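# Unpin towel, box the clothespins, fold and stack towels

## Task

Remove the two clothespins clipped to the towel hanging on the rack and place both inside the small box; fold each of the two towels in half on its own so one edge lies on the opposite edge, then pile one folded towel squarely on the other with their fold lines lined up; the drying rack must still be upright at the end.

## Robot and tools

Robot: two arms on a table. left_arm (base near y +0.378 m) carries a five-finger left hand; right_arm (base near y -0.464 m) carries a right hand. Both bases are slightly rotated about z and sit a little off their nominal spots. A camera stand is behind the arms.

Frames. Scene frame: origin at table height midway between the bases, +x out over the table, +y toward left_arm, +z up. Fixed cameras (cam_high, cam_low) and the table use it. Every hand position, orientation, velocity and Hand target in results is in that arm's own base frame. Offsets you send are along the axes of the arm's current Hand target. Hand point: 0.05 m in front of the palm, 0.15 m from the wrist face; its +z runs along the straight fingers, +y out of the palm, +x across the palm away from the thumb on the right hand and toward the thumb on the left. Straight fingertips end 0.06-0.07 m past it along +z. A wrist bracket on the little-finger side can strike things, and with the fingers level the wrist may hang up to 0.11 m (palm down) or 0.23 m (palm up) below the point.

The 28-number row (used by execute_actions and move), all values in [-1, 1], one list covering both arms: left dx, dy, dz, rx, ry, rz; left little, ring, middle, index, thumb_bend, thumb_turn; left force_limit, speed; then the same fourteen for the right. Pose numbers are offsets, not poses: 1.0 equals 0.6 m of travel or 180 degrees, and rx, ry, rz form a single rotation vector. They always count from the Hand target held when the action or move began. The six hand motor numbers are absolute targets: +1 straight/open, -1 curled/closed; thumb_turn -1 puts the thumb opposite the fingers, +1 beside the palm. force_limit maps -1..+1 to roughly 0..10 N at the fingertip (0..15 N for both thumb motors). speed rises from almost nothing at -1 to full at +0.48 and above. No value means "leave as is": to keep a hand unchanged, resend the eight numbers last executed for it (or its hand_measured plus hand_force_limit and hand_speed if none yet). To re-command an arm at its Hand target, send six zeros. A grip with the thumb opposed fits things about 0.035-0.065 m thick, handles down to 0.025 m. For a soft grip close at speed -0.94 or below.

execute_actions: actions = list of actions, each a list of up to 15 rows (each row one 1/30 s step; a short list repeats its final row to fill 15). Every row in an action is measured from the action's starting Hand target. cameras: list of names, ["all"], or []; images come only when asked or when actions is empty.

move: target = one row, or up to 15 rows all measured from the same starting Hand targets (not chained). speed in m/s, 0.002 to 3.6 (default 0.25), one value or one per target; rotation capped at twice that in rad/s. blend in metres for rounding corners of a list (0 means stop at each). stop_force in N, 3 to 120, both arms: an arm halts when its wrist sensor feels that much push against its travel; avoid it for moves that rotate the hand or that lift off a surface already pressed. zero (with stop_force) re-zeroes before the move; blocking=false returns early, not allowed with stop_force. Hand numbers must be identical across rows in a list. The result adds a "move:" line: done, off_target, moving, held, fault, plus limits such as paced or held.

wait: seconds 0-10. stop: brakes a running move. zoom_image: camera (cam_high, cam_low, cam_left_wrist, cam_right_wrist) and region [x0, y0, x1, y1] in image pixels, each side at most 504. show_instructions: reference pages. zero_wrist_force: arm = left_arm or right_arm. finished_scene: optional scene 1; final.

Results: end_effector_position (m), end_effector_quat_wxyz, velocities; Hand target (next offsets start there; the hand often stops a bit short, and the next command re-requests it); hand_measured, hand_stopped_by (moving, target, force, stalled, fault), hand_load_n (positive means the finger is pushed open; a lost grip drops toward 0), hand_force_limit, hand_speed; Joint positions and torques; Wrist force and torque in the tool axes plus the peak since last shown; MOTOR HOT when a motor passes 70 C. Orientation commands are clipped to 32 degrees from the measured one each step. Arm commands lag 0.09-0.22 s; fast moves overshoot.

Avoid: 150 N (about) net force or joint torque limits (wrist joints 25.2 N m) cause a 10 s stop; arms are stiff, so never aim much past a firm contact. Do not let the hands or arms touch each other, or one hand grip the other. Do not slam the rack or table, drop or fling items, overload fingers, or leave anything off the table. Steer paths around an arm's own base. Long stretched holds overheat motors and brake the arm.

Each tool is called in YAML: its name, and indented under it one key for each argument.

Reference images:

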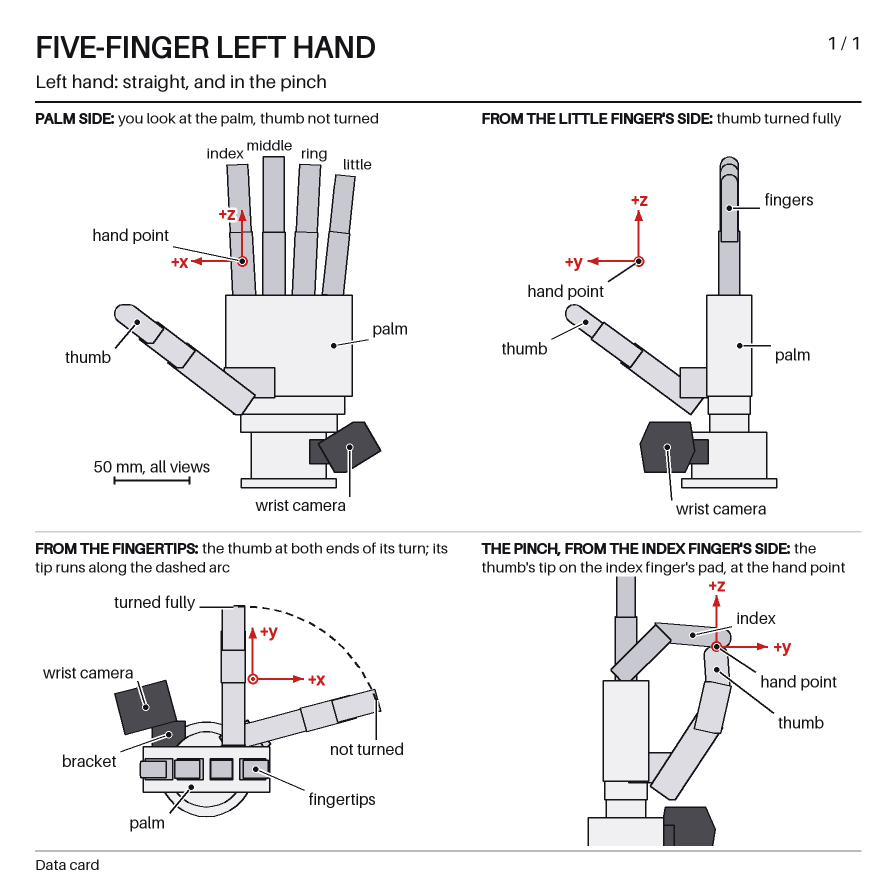

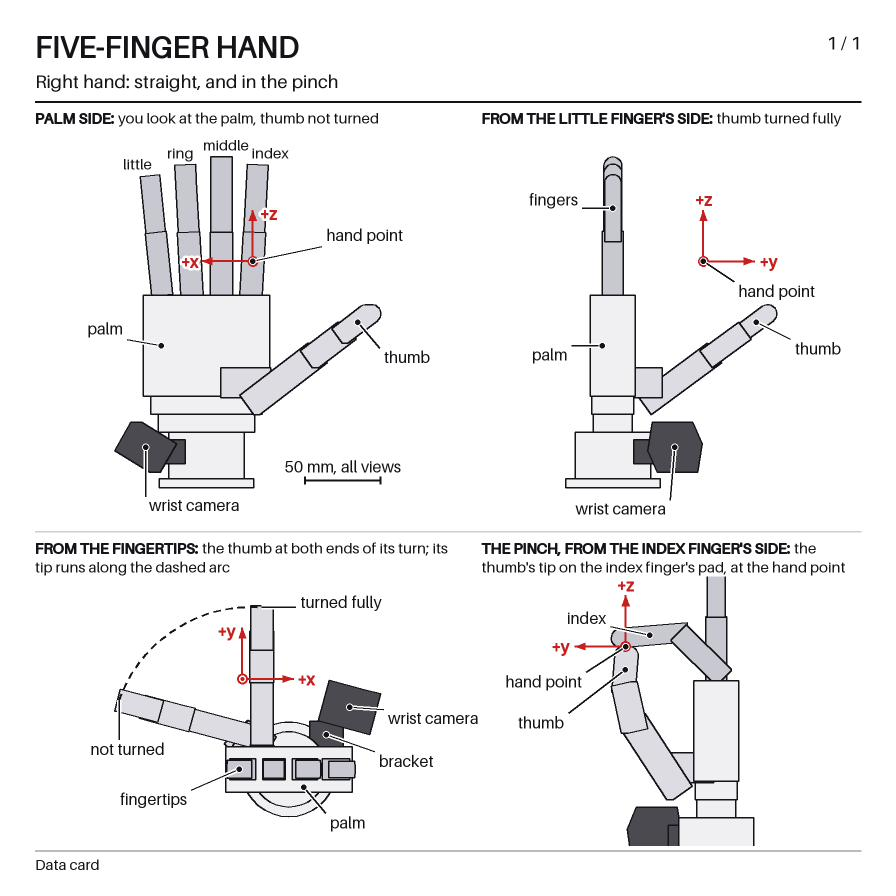

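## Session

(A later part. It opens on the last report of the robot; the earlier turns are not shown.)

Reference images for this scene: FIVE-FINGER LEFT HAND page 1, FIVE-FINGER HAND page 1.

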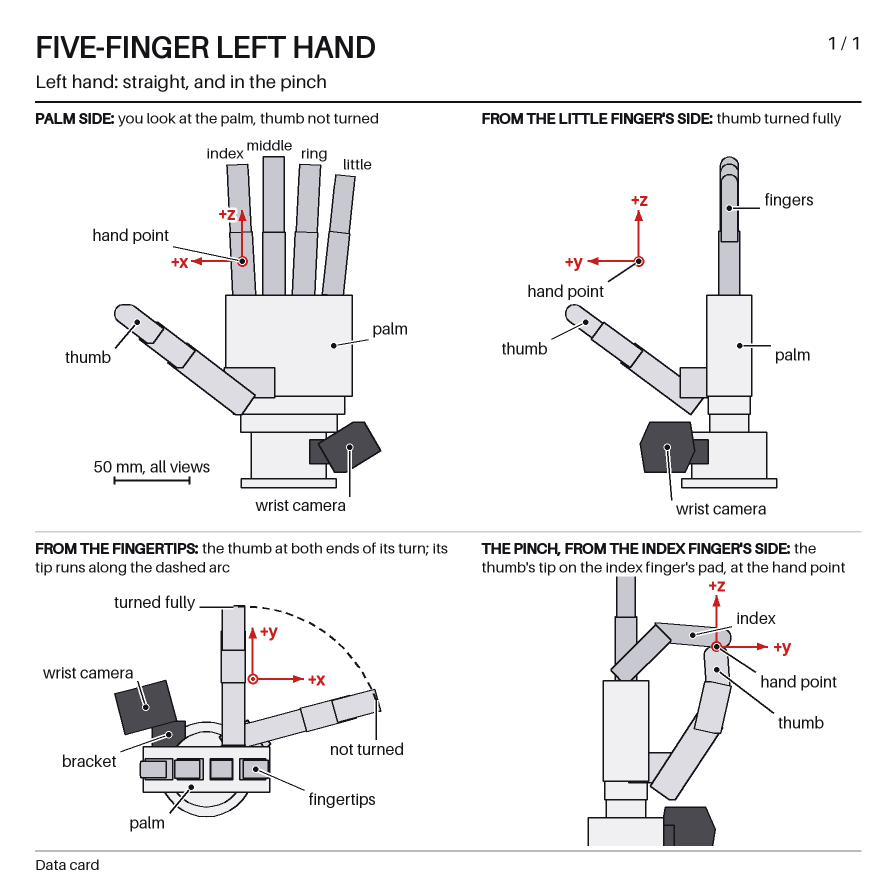

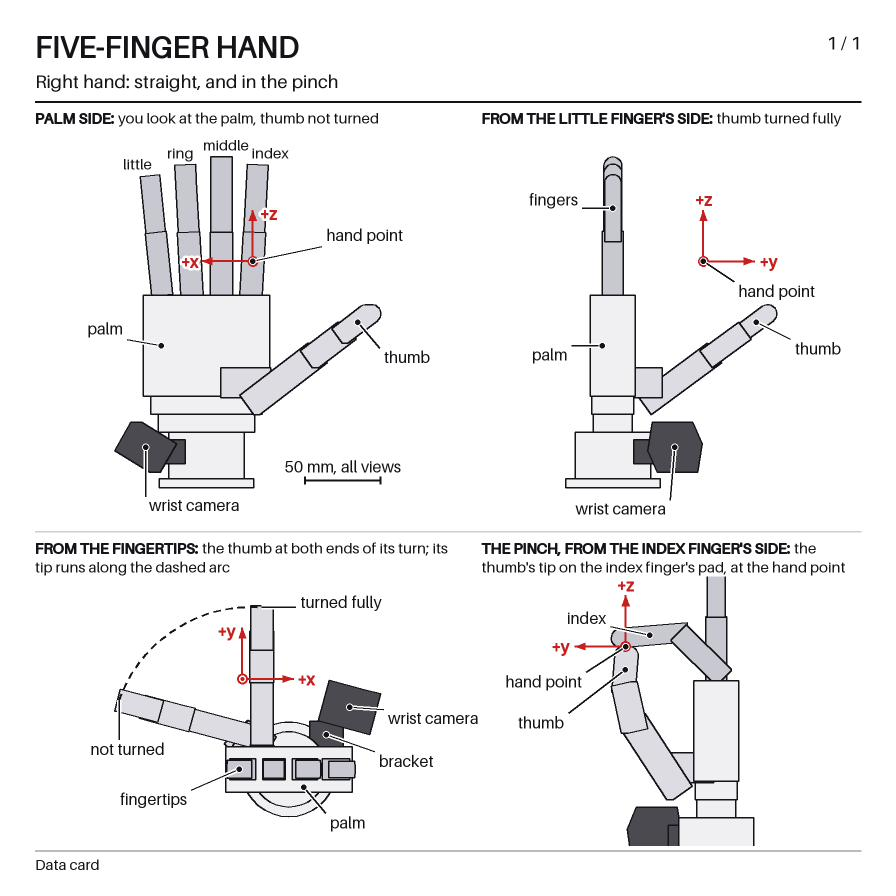

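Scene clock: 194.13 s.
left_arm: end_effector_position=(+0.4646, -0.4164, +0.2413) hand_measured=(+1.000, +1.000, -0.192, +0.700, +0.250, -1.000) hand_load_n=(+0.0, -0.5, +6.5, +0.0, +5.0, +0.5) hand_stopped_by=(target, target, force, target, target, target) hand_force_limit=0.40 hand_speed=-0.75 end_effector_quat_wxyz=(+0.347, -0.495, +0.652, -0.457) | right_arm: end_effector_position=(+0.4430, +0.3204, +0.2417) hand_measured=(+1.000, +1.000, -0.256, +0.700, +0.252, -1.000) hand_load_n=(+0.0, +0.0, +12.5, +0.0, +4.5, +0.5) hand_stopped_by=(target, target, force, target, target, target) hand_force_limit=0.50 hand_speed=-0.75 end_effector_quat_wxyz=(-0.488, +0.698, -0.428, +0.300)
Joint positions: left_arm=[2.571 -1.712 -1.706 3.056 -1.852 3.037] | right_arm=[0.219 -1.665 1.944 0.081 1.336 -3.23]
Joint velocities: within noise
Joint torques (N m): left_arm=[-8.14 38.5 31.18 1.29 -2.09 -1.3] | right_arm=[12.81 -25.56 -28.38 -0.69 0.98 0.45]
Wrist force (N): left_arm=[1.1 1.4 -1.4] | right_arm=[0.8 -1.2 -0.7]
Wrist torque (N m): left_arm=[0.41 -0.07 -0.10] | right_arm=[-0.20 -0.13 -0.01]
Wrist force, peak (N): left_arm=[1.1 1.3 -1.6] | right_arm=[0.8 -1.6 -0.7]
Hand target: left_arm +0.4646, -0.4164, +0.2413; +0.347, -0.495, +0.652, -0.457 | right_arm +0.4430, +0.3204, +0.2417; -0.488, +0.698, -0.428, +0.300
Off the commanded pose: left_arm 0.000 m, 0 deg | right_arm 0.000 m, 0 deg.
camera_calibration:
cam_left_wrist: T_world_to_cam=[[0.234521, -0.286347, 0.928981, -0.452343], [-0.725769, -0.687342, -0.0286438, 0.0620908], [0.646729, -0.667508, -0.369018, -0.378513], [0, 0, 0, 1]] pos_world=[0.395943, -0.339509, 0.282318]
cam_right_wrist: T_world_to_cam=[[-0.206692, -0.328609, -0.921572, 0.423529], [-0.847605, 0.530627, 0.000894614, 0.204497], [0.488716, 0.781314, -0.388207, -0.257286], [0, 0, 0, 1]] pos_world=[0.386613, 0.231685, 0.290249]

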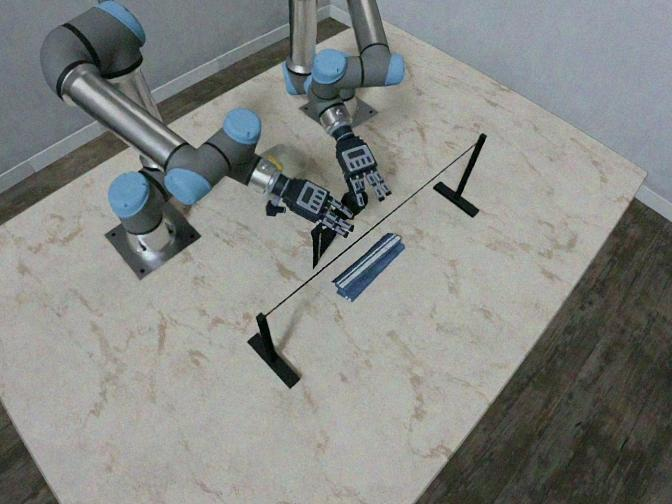

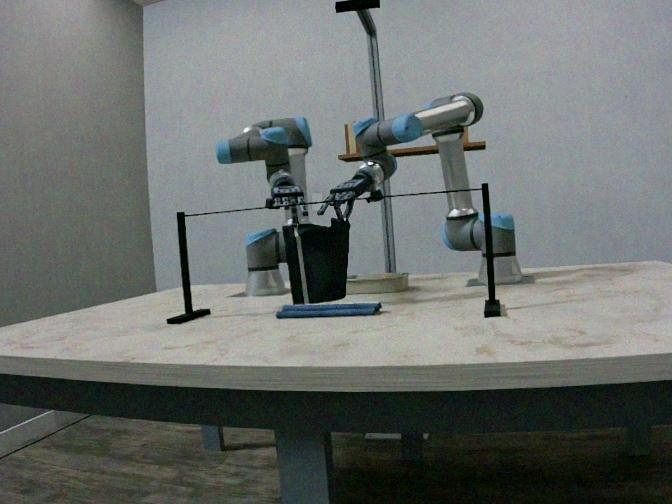

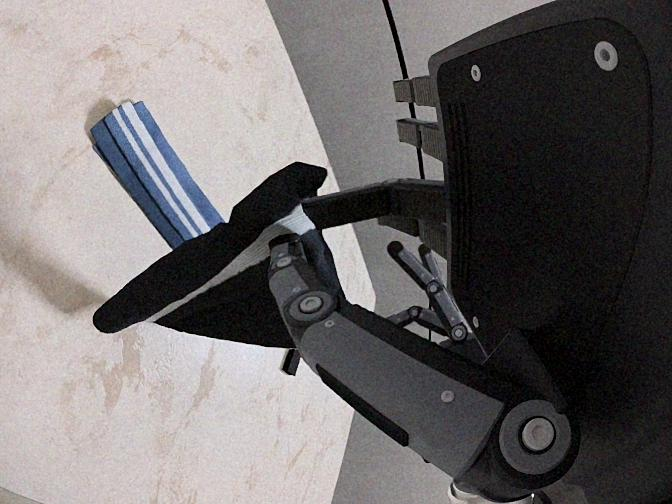

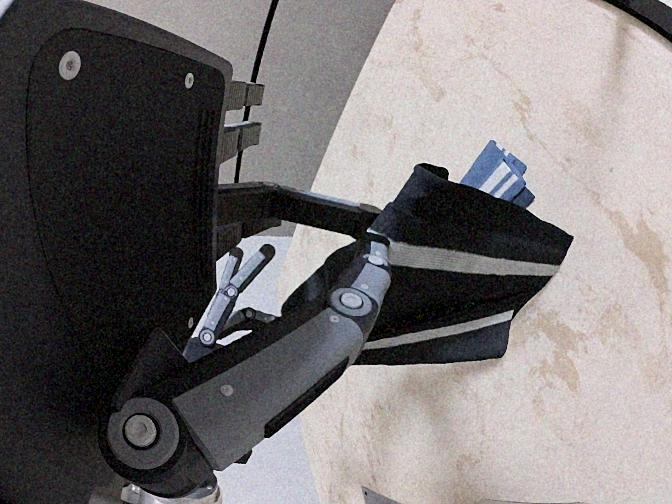

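zoom_image:
  camera: "cam_high"
  region: [230, 130, 430, 310]

zoom_image:
  camera: "cam_low"
  region: [220, 160, 420, 340]

Scaled by 2.520 from the camera's 672x504 image, which has a finer 960x720 frame.

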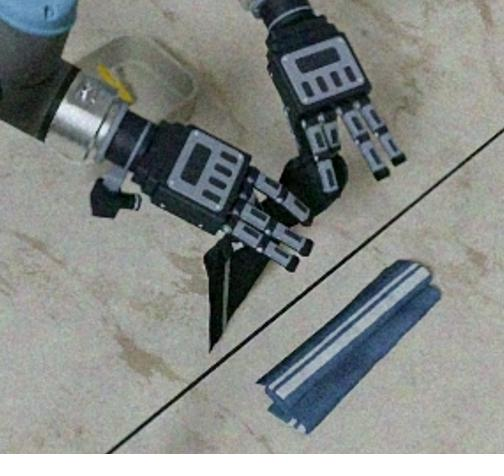

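Scaled by 2.520 from the camera's 672x504 image, which has a finer 960x720 frame.

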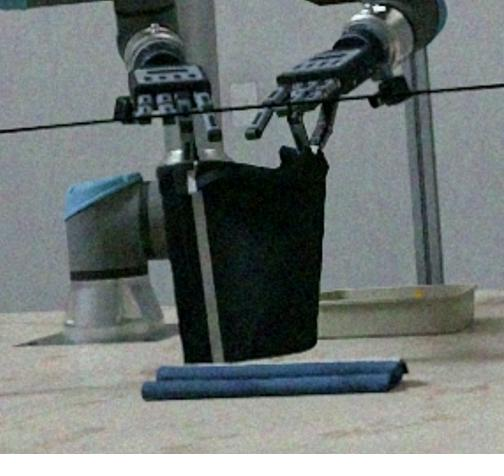

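move:
  target:
    - [0,0.00626,0.00228,0,0,0,1,1,-0.45,0.7,0.25,-1,0.4,-0.75,0,0.00627,0.00228,0,0,0,1,1,-0.4,0.7,0.25,-1,0.5,-0.75]
    - [0.01804,0.0315,-0.04757,0,0,0,1,1,-0.45,0.7,0.25,-1,0.4,-0.75,-0.02575,0.03044,-0.04464,0,0,0,1,1,-0.4,0.7,0.25,-1,0.5,-0.75]
    - [0.03607,0.08493,-0.08717,0,0,0,1,1,-0.45,0.7,0.25,-1,0.4,-0.75,-0.05151,0.08281,-0.08131,0,0,0,1,1,-0.4,0.7,0.25,-1,0.5,-0.75]
  speed: 0.06
  blend: [0.0, 0.015, 0]
  cameras: ["all"]

Scene clock: 199.20 s.
left_arm: end_effector_position=(+0.3947, -0.4194, +0.2113) hand_measured=(+1.000, +1.000, -0.192, +0.700, +0.250, -1.000) hand_load_n=(+0.0, +0.0, +6.0, +0.0, +4.5, +1.0) hand_stopped_by=(target, target, force, target, target, target) hand_force_limit=0.40 hand_speed=-0.75 end_effector_quat_wxyz=(+0.347, -0.495, +0.652, -0.457) end_effector_velocity=(+0.001, +0.000, +0.002) end_effector_angular_velocity=(+0.002, +0.000, -0.002) | right_arm: end_effector_position=(+0.3728, +0.3195, +0.2118) hand_measured=(+1.000, +1.000, -0.256, +0.700, +0.252, -1.000) hand_load_n=(+0.0, +0.0, +12.5, +0.0, +4.5, +1.0) hand_stopped_by=(target, target, force, target, target, target) hand_force_limit=0.50 hand_speed=-0.75 end_effector_quat_wxyz=(-0.489, +0.698, -0.428, +0.300) end_effector_velocity=(+0.001, +0.000, +0.001) end_effector_angular_velocity=(-0.002, +0.003, +0.000)
Joint positions: left_arm=[2.457 -1.647 -1.861 3.132 -1.958 2.993] | right_arm=[0.28 -1.793 2.129 0.019 1.393 -3.208]
Joint velocities: left_arm=[0.003 0 0.004 -0.005 0.005 0.003] | right_arm=[-0.001 0.002 -0.005 0.006 -0.001 -0.001]
Joint torques (N m): left_arm=[10.03 13.87 30.5 -1.32 1.04 1.73] | right_arm=[-13.48 -1.85 -29.39 0.91 -1.78 -0.07]
Wrist force (N): left_arm=[0.7 1.2 -1.9] | right_arm=[1.1 -1.1 -0.8]
Wrist torque (N m): left_arm=[0.45 0.02 0.03] | right_arm=[-0.17 -0.17 -0.21]
Wrist force, peak (N): left_arm=[0.6 1.6 -2.1] | right_arm=[1.0 -1.6 -0.7]
Hand target: left_arm +0.3947, -0.4195, +0.2112; +0.347, -0.495, +0.652, -0.457 | right_arm +0.3729, +0.3195, +0.2118; -0.488, +0.698, -0.428, +0.300
Off the commanded pose: left_arm 0.000 m, 0 deg | right_arm 0.000 m, 0 deg.
move: done
camera_calibration:
cam_left_wrist: T_world_to_cam=[[0.234411, -0.286027, 0.929107, -0.408733], [-0.725727, -0.687391, -0.0285155, 0.00837172], [0.646817, -0.667594, -0.368709, -0.346553], [0, 0, 0, 1]] pos_world=[0.326043, -0.342511, 0.252218]
cam_right_wrist: T_world_to_cam=[[-0.206337, -0.328501, -0.92169, 0.381115], [-0.847683, 0.530503, 0.000692335, 0.145637], [0.488732, 0.781444, -0.387927, -0.234117], [0, 0, 0, 1]] pos_world=[0.316512, 0.230884, 0.260349]

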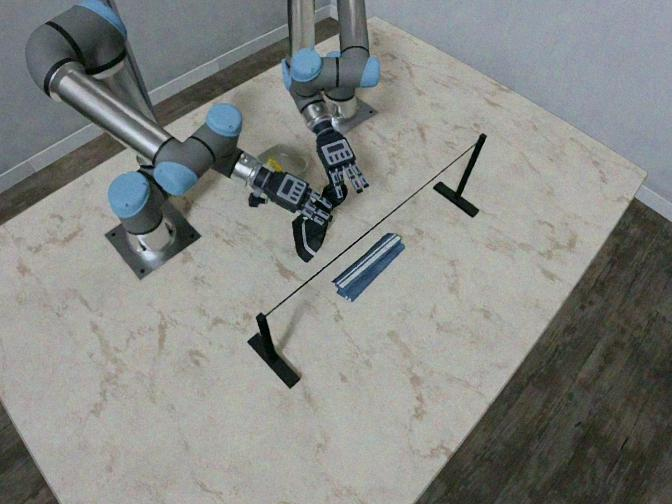

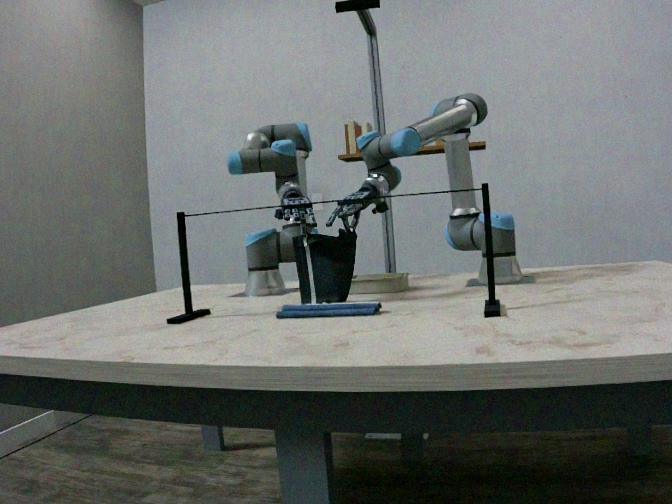

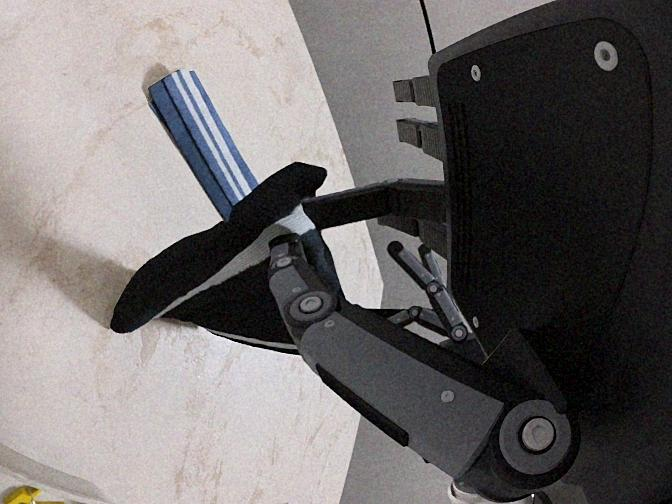

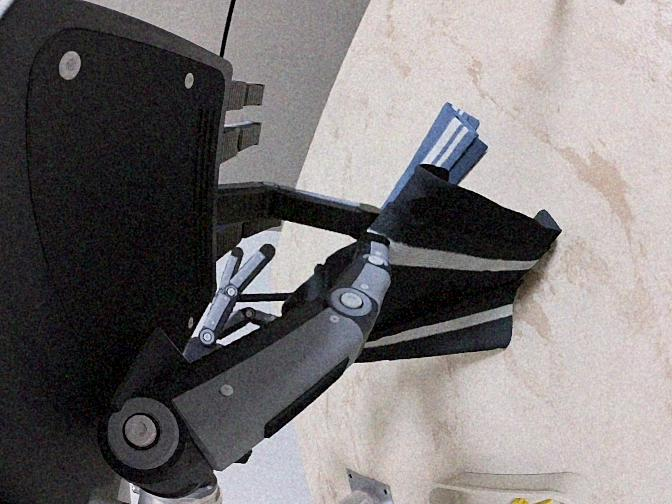

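zoom_image:
  camera: "cam_high"
  region: [230, 130, 430, 310]

zoom_image:
  camera: "cam_low"
  region: [220, 160, 420, 340]

Scaled by 2.520 from the camera's 672x504 image, which has a finer 960x720 frame.

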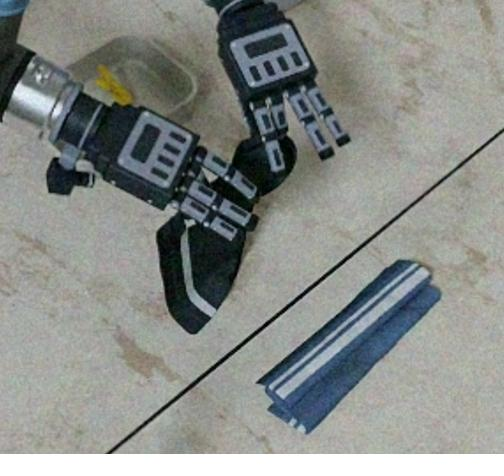

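Scaled by 2.520 from the camera's 672x504 image, which has a finer 960x720 frame.

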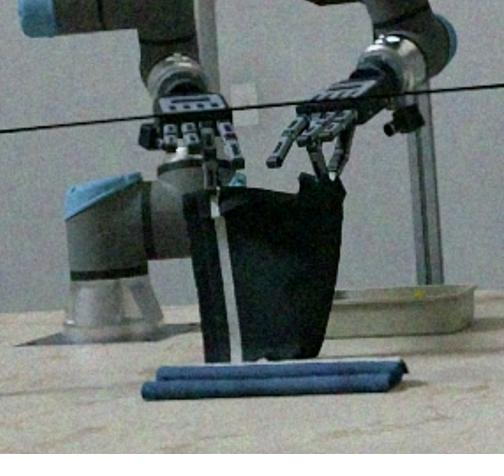

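move:
  target: [0.02061,0.08433,-0.03678,0,0,0,1,1,-0.45,0.7,0.25,-1,0.4,-0.75,-0.0294,0.08313,-0.03343,0,0,0,1,1,-0.4,0.7,0.25,-1,0.5,-0.75]
  speed: 0.06
  cameras: ["all"]

zoom_image:
  camera: "cam_high"
  region: [230, 130, 430, 310]

Scene clock: 202.30 s.
left_arm: end_effector_position=(+0.3548, -0.4212, +0.1710) hand_measured=(+1.000, +1.000, -0.192, +0.700, +0.250, -1.000) hand_load_n=(+0.0, +0.0, +6.0, +0.0, +4.5, +0.5) hand_stopped_by=(target, target, force, target, target, target) hand_force_limit=0.40 hand_speed=-0.75 end_effector_quat_wxyz=(+0.347, -0.495, +0.652, -0.457) end_effector_velocity=(+0.002, +0.000, +0.001) end_effector_angular_velocity=(+0.001, +0.000, -0.001) | right_arm: end_effector_position=(+0.3328, +0.3190, +0.1718) hand_measured=(+1.000, +1.000, -0.256, +0.700, +0.252, -1.000) hand_load_n=(+0.0, +0.0, +12.5, +0.0, +4.5, +0.5) hand_stopped_by=(target, target, force, target, target, target) hand_force_limit=0.50 hand_speed=-0.75 end_effector_quat_wxyz=(-0.489, +0.698, -0.428, +0.300) end_effector_velocity=(+0.001, +0.000, +0.002) end_effector_angular_velocity=(-0.002, +0.000, +0.000)
Joint positions: left_arm=[2.378 -1.65 -1.972 3.232 -2.031 2.961] | right_arm=[0.331 -1.835 2.27 -0.082 1.44 -3.19]
Joint velocities: left_arm=[0.004 0.001 0.004 -0.003 0.005 0.003] | right_arm=[-0.002 0 -0.006 0.006 -0.001 -0.003]
Joint torques (N m): left_arm=[5.46 18.13 31.35 -1.01 1.48 1.81] | right_arm=[-13.61 1.66 -26.82 1.15 -1.71 -0.18]
Wrist force (N): left_arm=[0.8 1.2 -1.7] | right_arm=[0.9 -1.3 -0.7]
Wrist torque (N m): left_arm=[0.43 0.01 0.05] | right_arm=[-0.19 -0.14 -0.23]
Wrist force, peak (N): left_arm=[1.0 1.9 -2.1] | right_arm=[1.1 -1.6 -0.7]
Hand target: left_arm +0.3548, -0.4212, +0.1711; +0.347, -0.495, +0.652, -0.457 | right_arm +0.3329, +0.3189, +0.1718; -0.488, +0.698, -0.428, +0.300
Off the commanded pose: left_arm 0.000 m, 0 deg | right_arm 0.000 m, 0 deg.
move: done
camera_calibration:
cam_left_wrist: T_world_to_cam=[[0.234693, -0.286182, 0.928988, -0.362653], [-0.725713, -0.687411, -0.028423, -0.0229993], [0.646731, -0.667508, -0.369016, -0.336648], [0, 0, 0, 1]] pos_world=[0.286142, -0.34431, 0.212018]
cam_right_wrist: T_world_to_cam=[[-0.206337, -0.328501, -0.92169, 0.335797], [-0.847683, 0.530503, 0.000692335, 0.112076], [0.488732, 0.781444, -0.387927, -0.229615], [0, 0, 0, 1]] pos_world=[0.276512, 0.230284, 0.220349]

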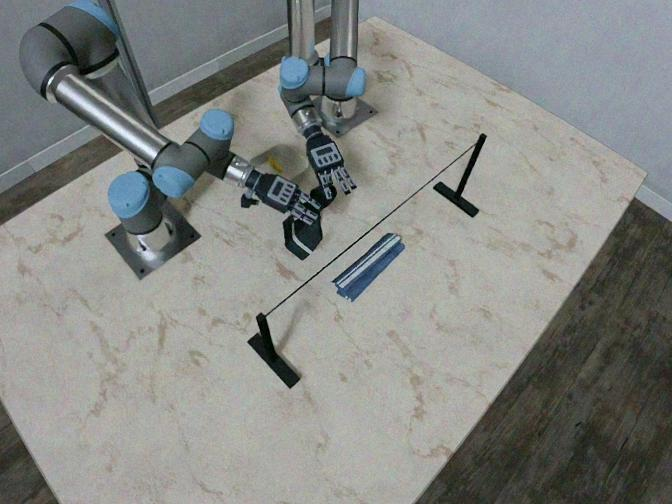

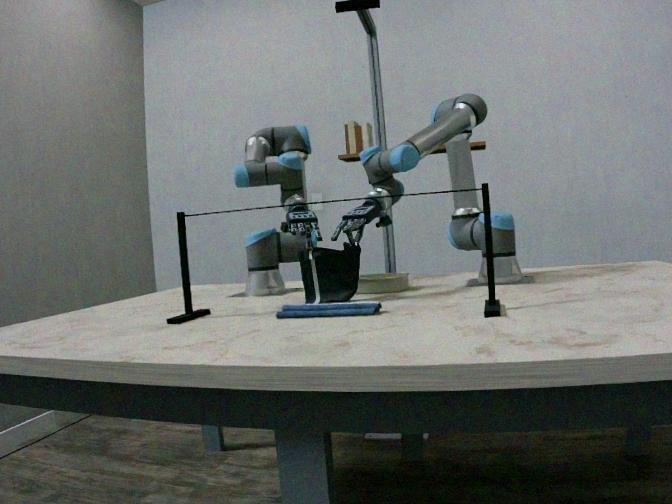

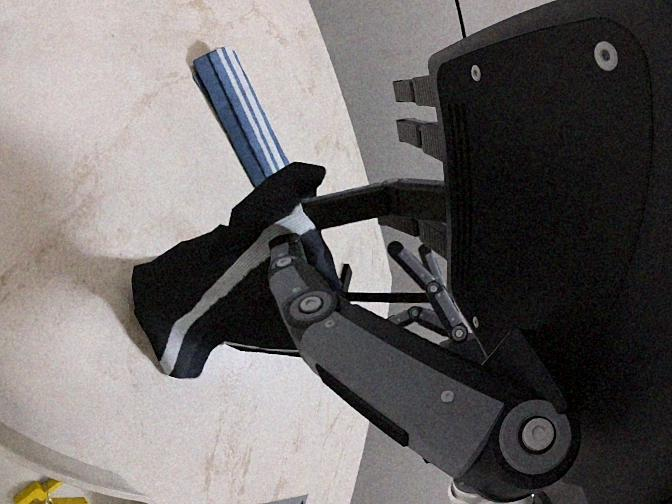

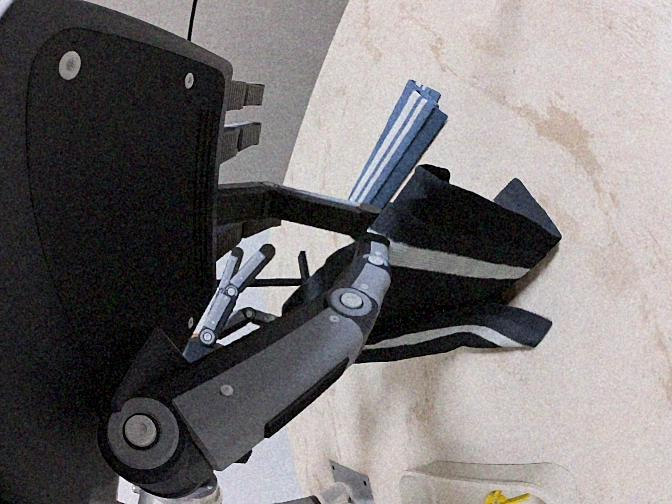

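Scaled by 2.520 from the camera's 672x504 image, which has a finer 960x720 frame.

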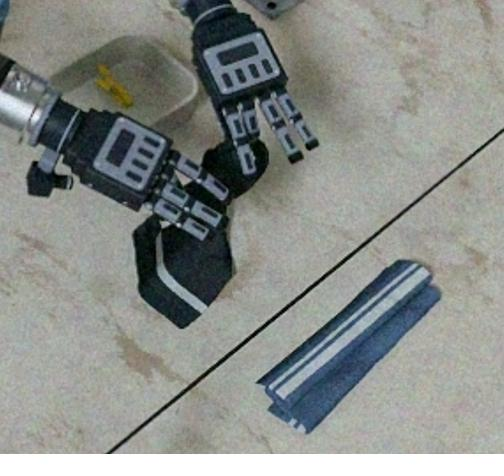

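move:
  target: [0.02577,0.09758,-0.04883,0,0,0,1,1,-0.45,0.7,0.25,-1,0.4,-0.75,-0.0368,0.09608,-0.04464,0,0,0,1,1,-0.4,0.7,0.25,-1,0.5,-0.75]
  speed: 0.06
  cameras: ["all"]

zoom_image:
  camera: "cam_high"
  region: [230, 130, 430, 310]

zoom_image:
  camera: "cam_low"
  region: [220, 160, 420, 340]

Scene clock: 203.97 s.
left_arm: end_effector_position=(+0.3049, -0.4233, +0.1258) hand_measured=(+1.000, +1.000, -0.192, +0.700, +0.250, -1.000) hand_load_n=(-0.5, +0.0, +6.0, +0.0, +4.5, +0.5) hand_stopped_by=(target, target, force, target, target, target) hand_force_limit=0.40 hand_speed=-0.75 end_effector_quat_wxyz=(+0.347, -0.495, +0.652, -0.457) end_effector_velocity=(+0.001, -0.001, +0.001) end_effector_angular_velocity=(+0.002, +0.001, -0.004) | right_arm: end_effector_position=(+0.2828, +0.3183, +0.1268) hand_measured=(+1.000, +1.000, -0.256, +0.700, +0.252, -1.000) hand_load_n=(+0.0, +0.0, +12.5, +0.0, +4.5, +0.5) hand_stopped_by=(target, target, force, target, target, target) hand_force_limit=0.50 hand_speed=-0.75 end_effector_quat_wxyz=(-0.489, +0.698, -0.428, +0.300) end_effector_velocity=(+0.001, +0.000, +0.000) end_effector_angular_velocity=(-0.001, +0.005, -0.001)
Joint positions: left_arm=[2.265 -1.679 -2.077 3.341 -2.135 2.91] | right_arm=[0.423 -1.866 2.42 -0.204 1.527 -3.158]
Joint velocities: left_arm=[0.002 0.001 0.003 -0.005 0.006 0.004] | right_arm=[-0.004 0.001 -0.004 0.007 -0.004 0]
Joint torques (N m): left_arm=[6.95 32.7 29.12 -1.24 1.16 2.03] | right_arm=[-13.74 2.94 -27.29 0.86 -1.81 -0.66]
Wrist force (N): left_arm=[0.7 1.0 -1.6] | right_arm=[0.9 -1.1 -1.0]
Wrist torque (N m): left_arm=[0.36 0.02 0.03] | right_arm=[-0.16 -0.13 -0.22]
Wrist force, peak (N): left_arm=[0.9 1.9 -2.0] | right_arm=[0.8 -1.5 -1.3]
Hand target: left_arm +0.3050, -0.4234, +0.1260; +0.347, -0.495, +0.652, -0.457 | right_arm +0.2828, +0.3182, +0.1268; -0.488, +0.698, -0.428, +0.300
Off the commanded pose: left_arm 0.000 m, 0 deg | right_arm 0.000 m, 0 deg.
move: done
camera_calibration:
cam_left_wrist: T_world_to_cam=[[0.234766, -0.286388, 0.928906, -0.309749], [-0.725694, -0.687426, -0.0285312, -0.0619978], [0.646725, -0.667403, -0.369214, -0.322416], [0, 0, 0, 1]] pos_world=[0.236242, -0.346509, 0.166918]
cam_right_wrist: T_world_to_cam=[[-0.206414, -0.328451, -0.92169, 0.28378], [-0.847663, 0.530534, 0.000776112, 0.070068], [0.488733, 0.781443, -0.387925, -0.222089], [0, 0, 0, 1]] pos_world=[0.226513, 0.229585, 0.175349]

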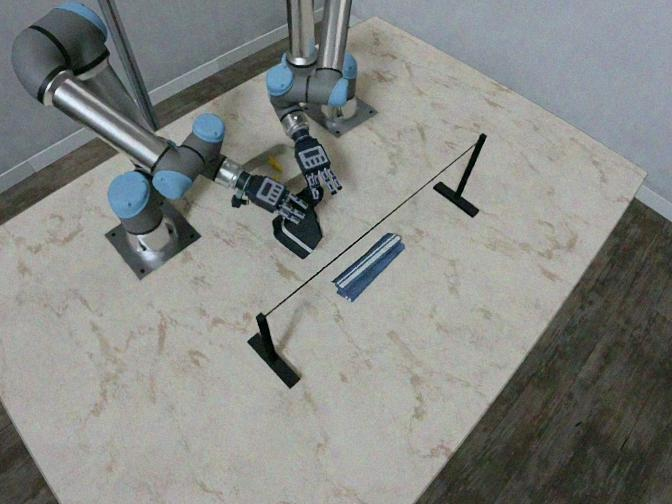

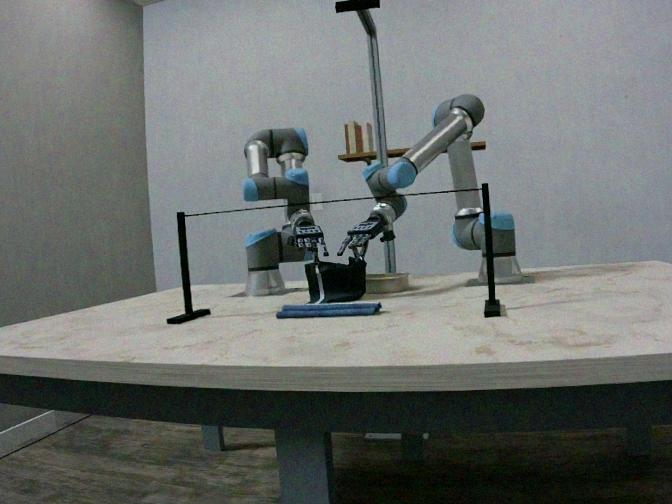

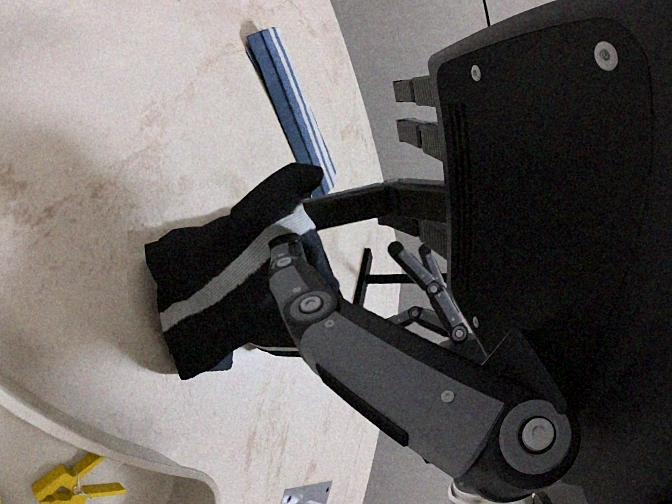

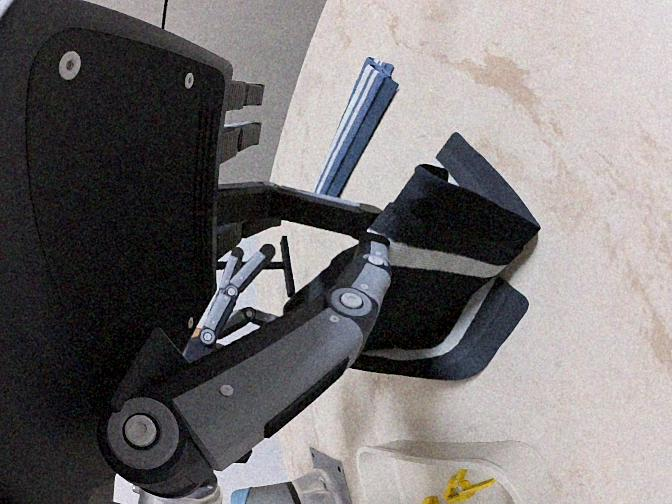

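Scaled by 2.520 from the camera's 672x504 image, which has a finer 960x720 frame.

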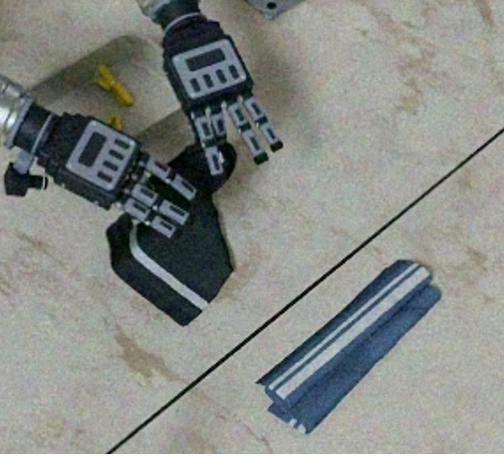

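Scaled by 2.520 from the camera's 672x504 image, which has a finer 960x720 frame.

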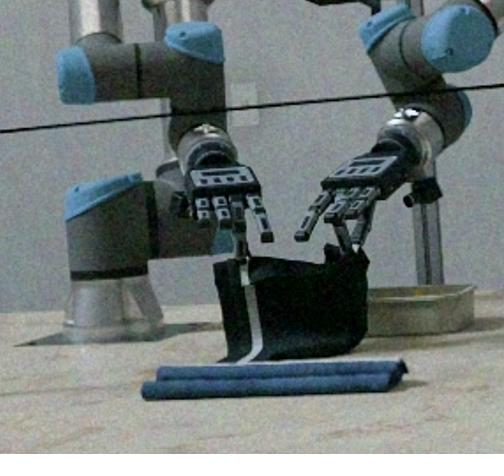

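move:
  target:
    - [0.00902,0.02828,-0.01923,0,0,0,1,1,-0.45,0.7,0.25,-1,0.4,-0.75,-0.01288,0.02775,-0.01776,0,0,0,1,1,-0.4,0.7,0.25,-1,0.5,-0.75]
    - [-0.01417,0.03051,0.05749,0,0,0,1,1,-0.45,0.7,0.25,-1,0.4,-0.75,0.02023,0.03136,0.05519,0,0,0,1,1,-0.4,0.7,0.25,-1,0.5,-0.75]
  speed: 0.06
  cameras: ["all"]

zoom_image:
  camera: "cam_high"
  region: [230, 130, 430, 310]

zoom_image:
  camera: "cam_low"
  region: [220, 160, 420, 340]

Scene clock: 206.47 s.
left_arm: end_effector_position=(+0.3326, -0.4223, +0.0971) hand_measured=(+1.000, +1.000, -0.192, +0.700, +0.250, -1.000) hand_load_n=(+0.0, +0.0, +6.0, +0.0, +4.5, +0.5) hand_stopped_by=(target, target, force, target, target, target) hand_force_limit=0.40 hand_speed=-0.75 end_effector_quat_wxyz=(+0.347, -0.495, +0.652, -0.457) end_effector_velocity=(+0.000, +0.001, +0.001) end_effector_angular_velocity=(-0.001, -0.001, +0.005) | right_arm: end_effector_position=(+0.3105, +0.3185, +0.0979) hand_measured=(+1.000, +1.000, -0.256, +0.700, +0.252, -1.000) hand_load_n=(+0.0, +0.0, +12.5, +0.0, +4.5, +0.5) hand_stopped_by=(target, target, force, target, target, target) hand_force_limit=0.50 hand_speed=-0.75 end_effector_quat_wxyz=(-0.489, +0.698, -0.428, +0.300) end_effector_velocity=(-0.002, -0.001, +0.001) end_effector_angular_velocity=(-0.001, +0.001, -0.003)
Joint positions: left_arm=[2.33 -1.742 -2.093 3.435 -2.076 2.94] | right_arm=[0.367 -1.752 2.432 -0.329 1.474 -3.178]
Joint velocities: left_arm=[-0.001 0.003 0 -0.003 -0.006 -0.002] | right_arm=[0.003 -0.005 0.001 0.006 0.006 0.002]
Joint torques (N m): left_arm=[-9.95 34.79 14.55 -1.11 -1.92 -1.68] | right_arm=[9.75 -17.27 -8.97 0.18 1.74 1.21]
Wrist force (N): left_arm=[0.5 1.1 -1.6] | right_arm=[0.9 -1.3 -1.1]
Wrist torque (N m): left_arm=[0.37 0.04 -0.12] | right_arm=[-0.17 -0.12 0.01]
Wrist force, peak (N): left_arm=[0.8 1.1 -2.1] | right_arm=[1.0 -1.8 -0.8]
Hand target: left_arm +0.3325, -0.4222, +0.0971; +0.347, -0.495, +0.652, -0.457 | right_arm +0.3103, +0.3185, +0.0978; -0.488, +0.698, -0.428, +0.300
Off the commanded pose: left_arm 0.000 m, 0 deg | right_arm 0.000 m, 0 deg.
move: done
camera_calibration:
cam_left_wrist: T_world_to_cam=[[0.234454, -0.286411, 0.928978, -0.28912], [-0.725791, -0.687315, -0.0287297, -0.0418691], [0.646729, -0.667508, -0.369018, -0.350295], [0, 0, 0, 1]] pos_world=[0.263943, -0.345409, 0.138118]
cam_right_wrist: T_world_to_cam=[[-0.206358, -0.328602, -0.921649, 0.262973], [-0.847623, 0.530598, 0.0006056, 0.0934116], [0.488826, 0.781337, -0.388024, -0.247058], [0, 0, 0, 1]] pos_world=[0.254213, 0.229885, 0.146448]

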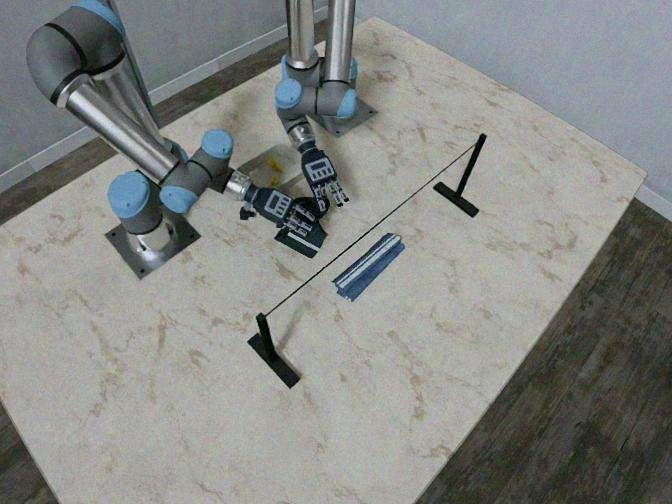

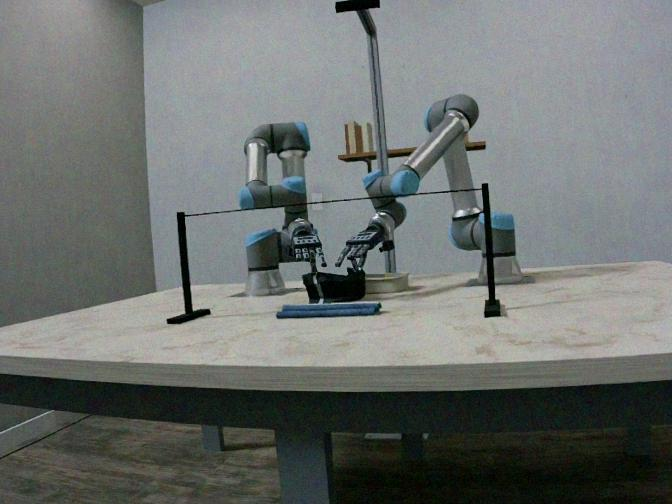

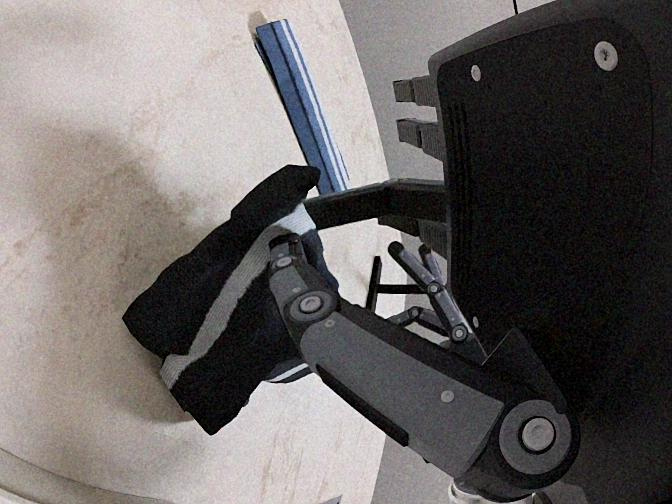

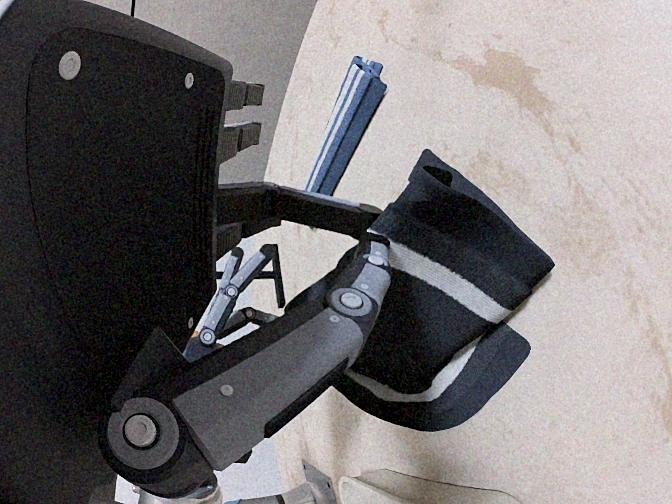

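Scaled by 2.520 from the camera's 672x504 image, which has a finer 960x720 frame.

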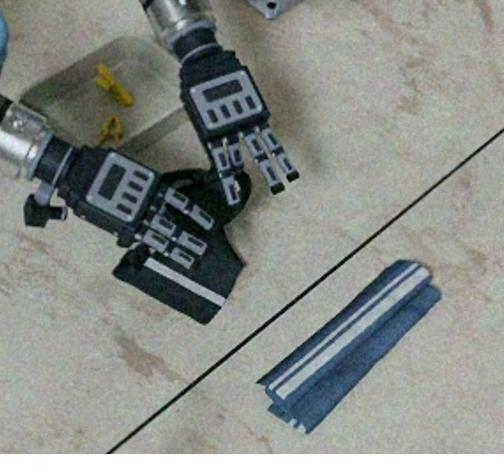

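Scaled by 2.520 from the camera's 672x504 image, which has a finer 960x720 frame.

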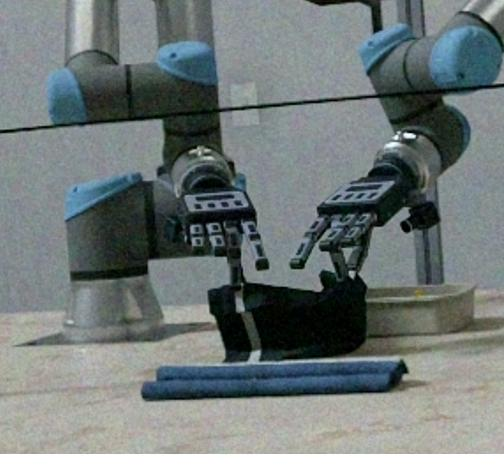

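zoom_image:
  camera: "cam_low"
  region: [290, 250, 380, 320]

zoom_image:
  camera: "cam_right_wrist"
  region: [330, 130, 570, 440]

zoom_image:
  camera: "cam_high"
  region: [260, 180, 340, 270]

Scaled by 5.600 from the camera's 672x504 image, which has a finer 960x720 frame.

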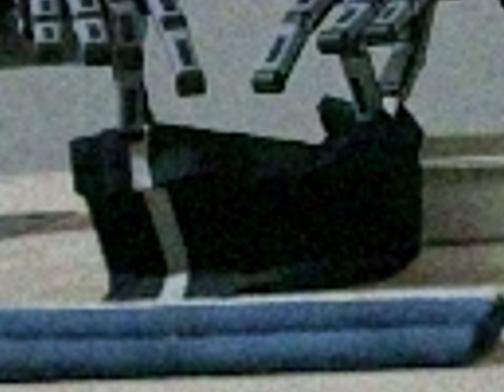

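Scaled by 1.626 from the camera's 672x504 image, which has a finer 960x720 frame.

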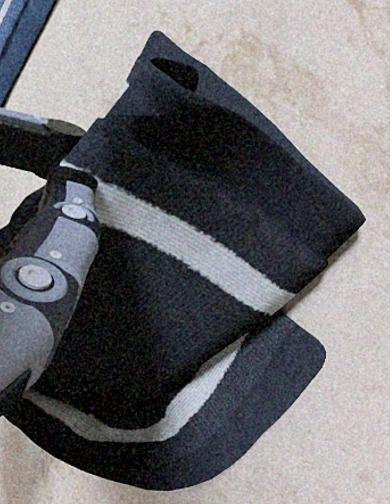

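Scaled by 5.600 from the camera's 672x504 image, which has a finer 960x720 frame.

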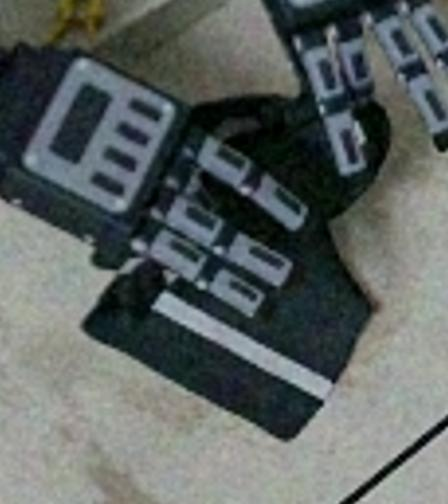

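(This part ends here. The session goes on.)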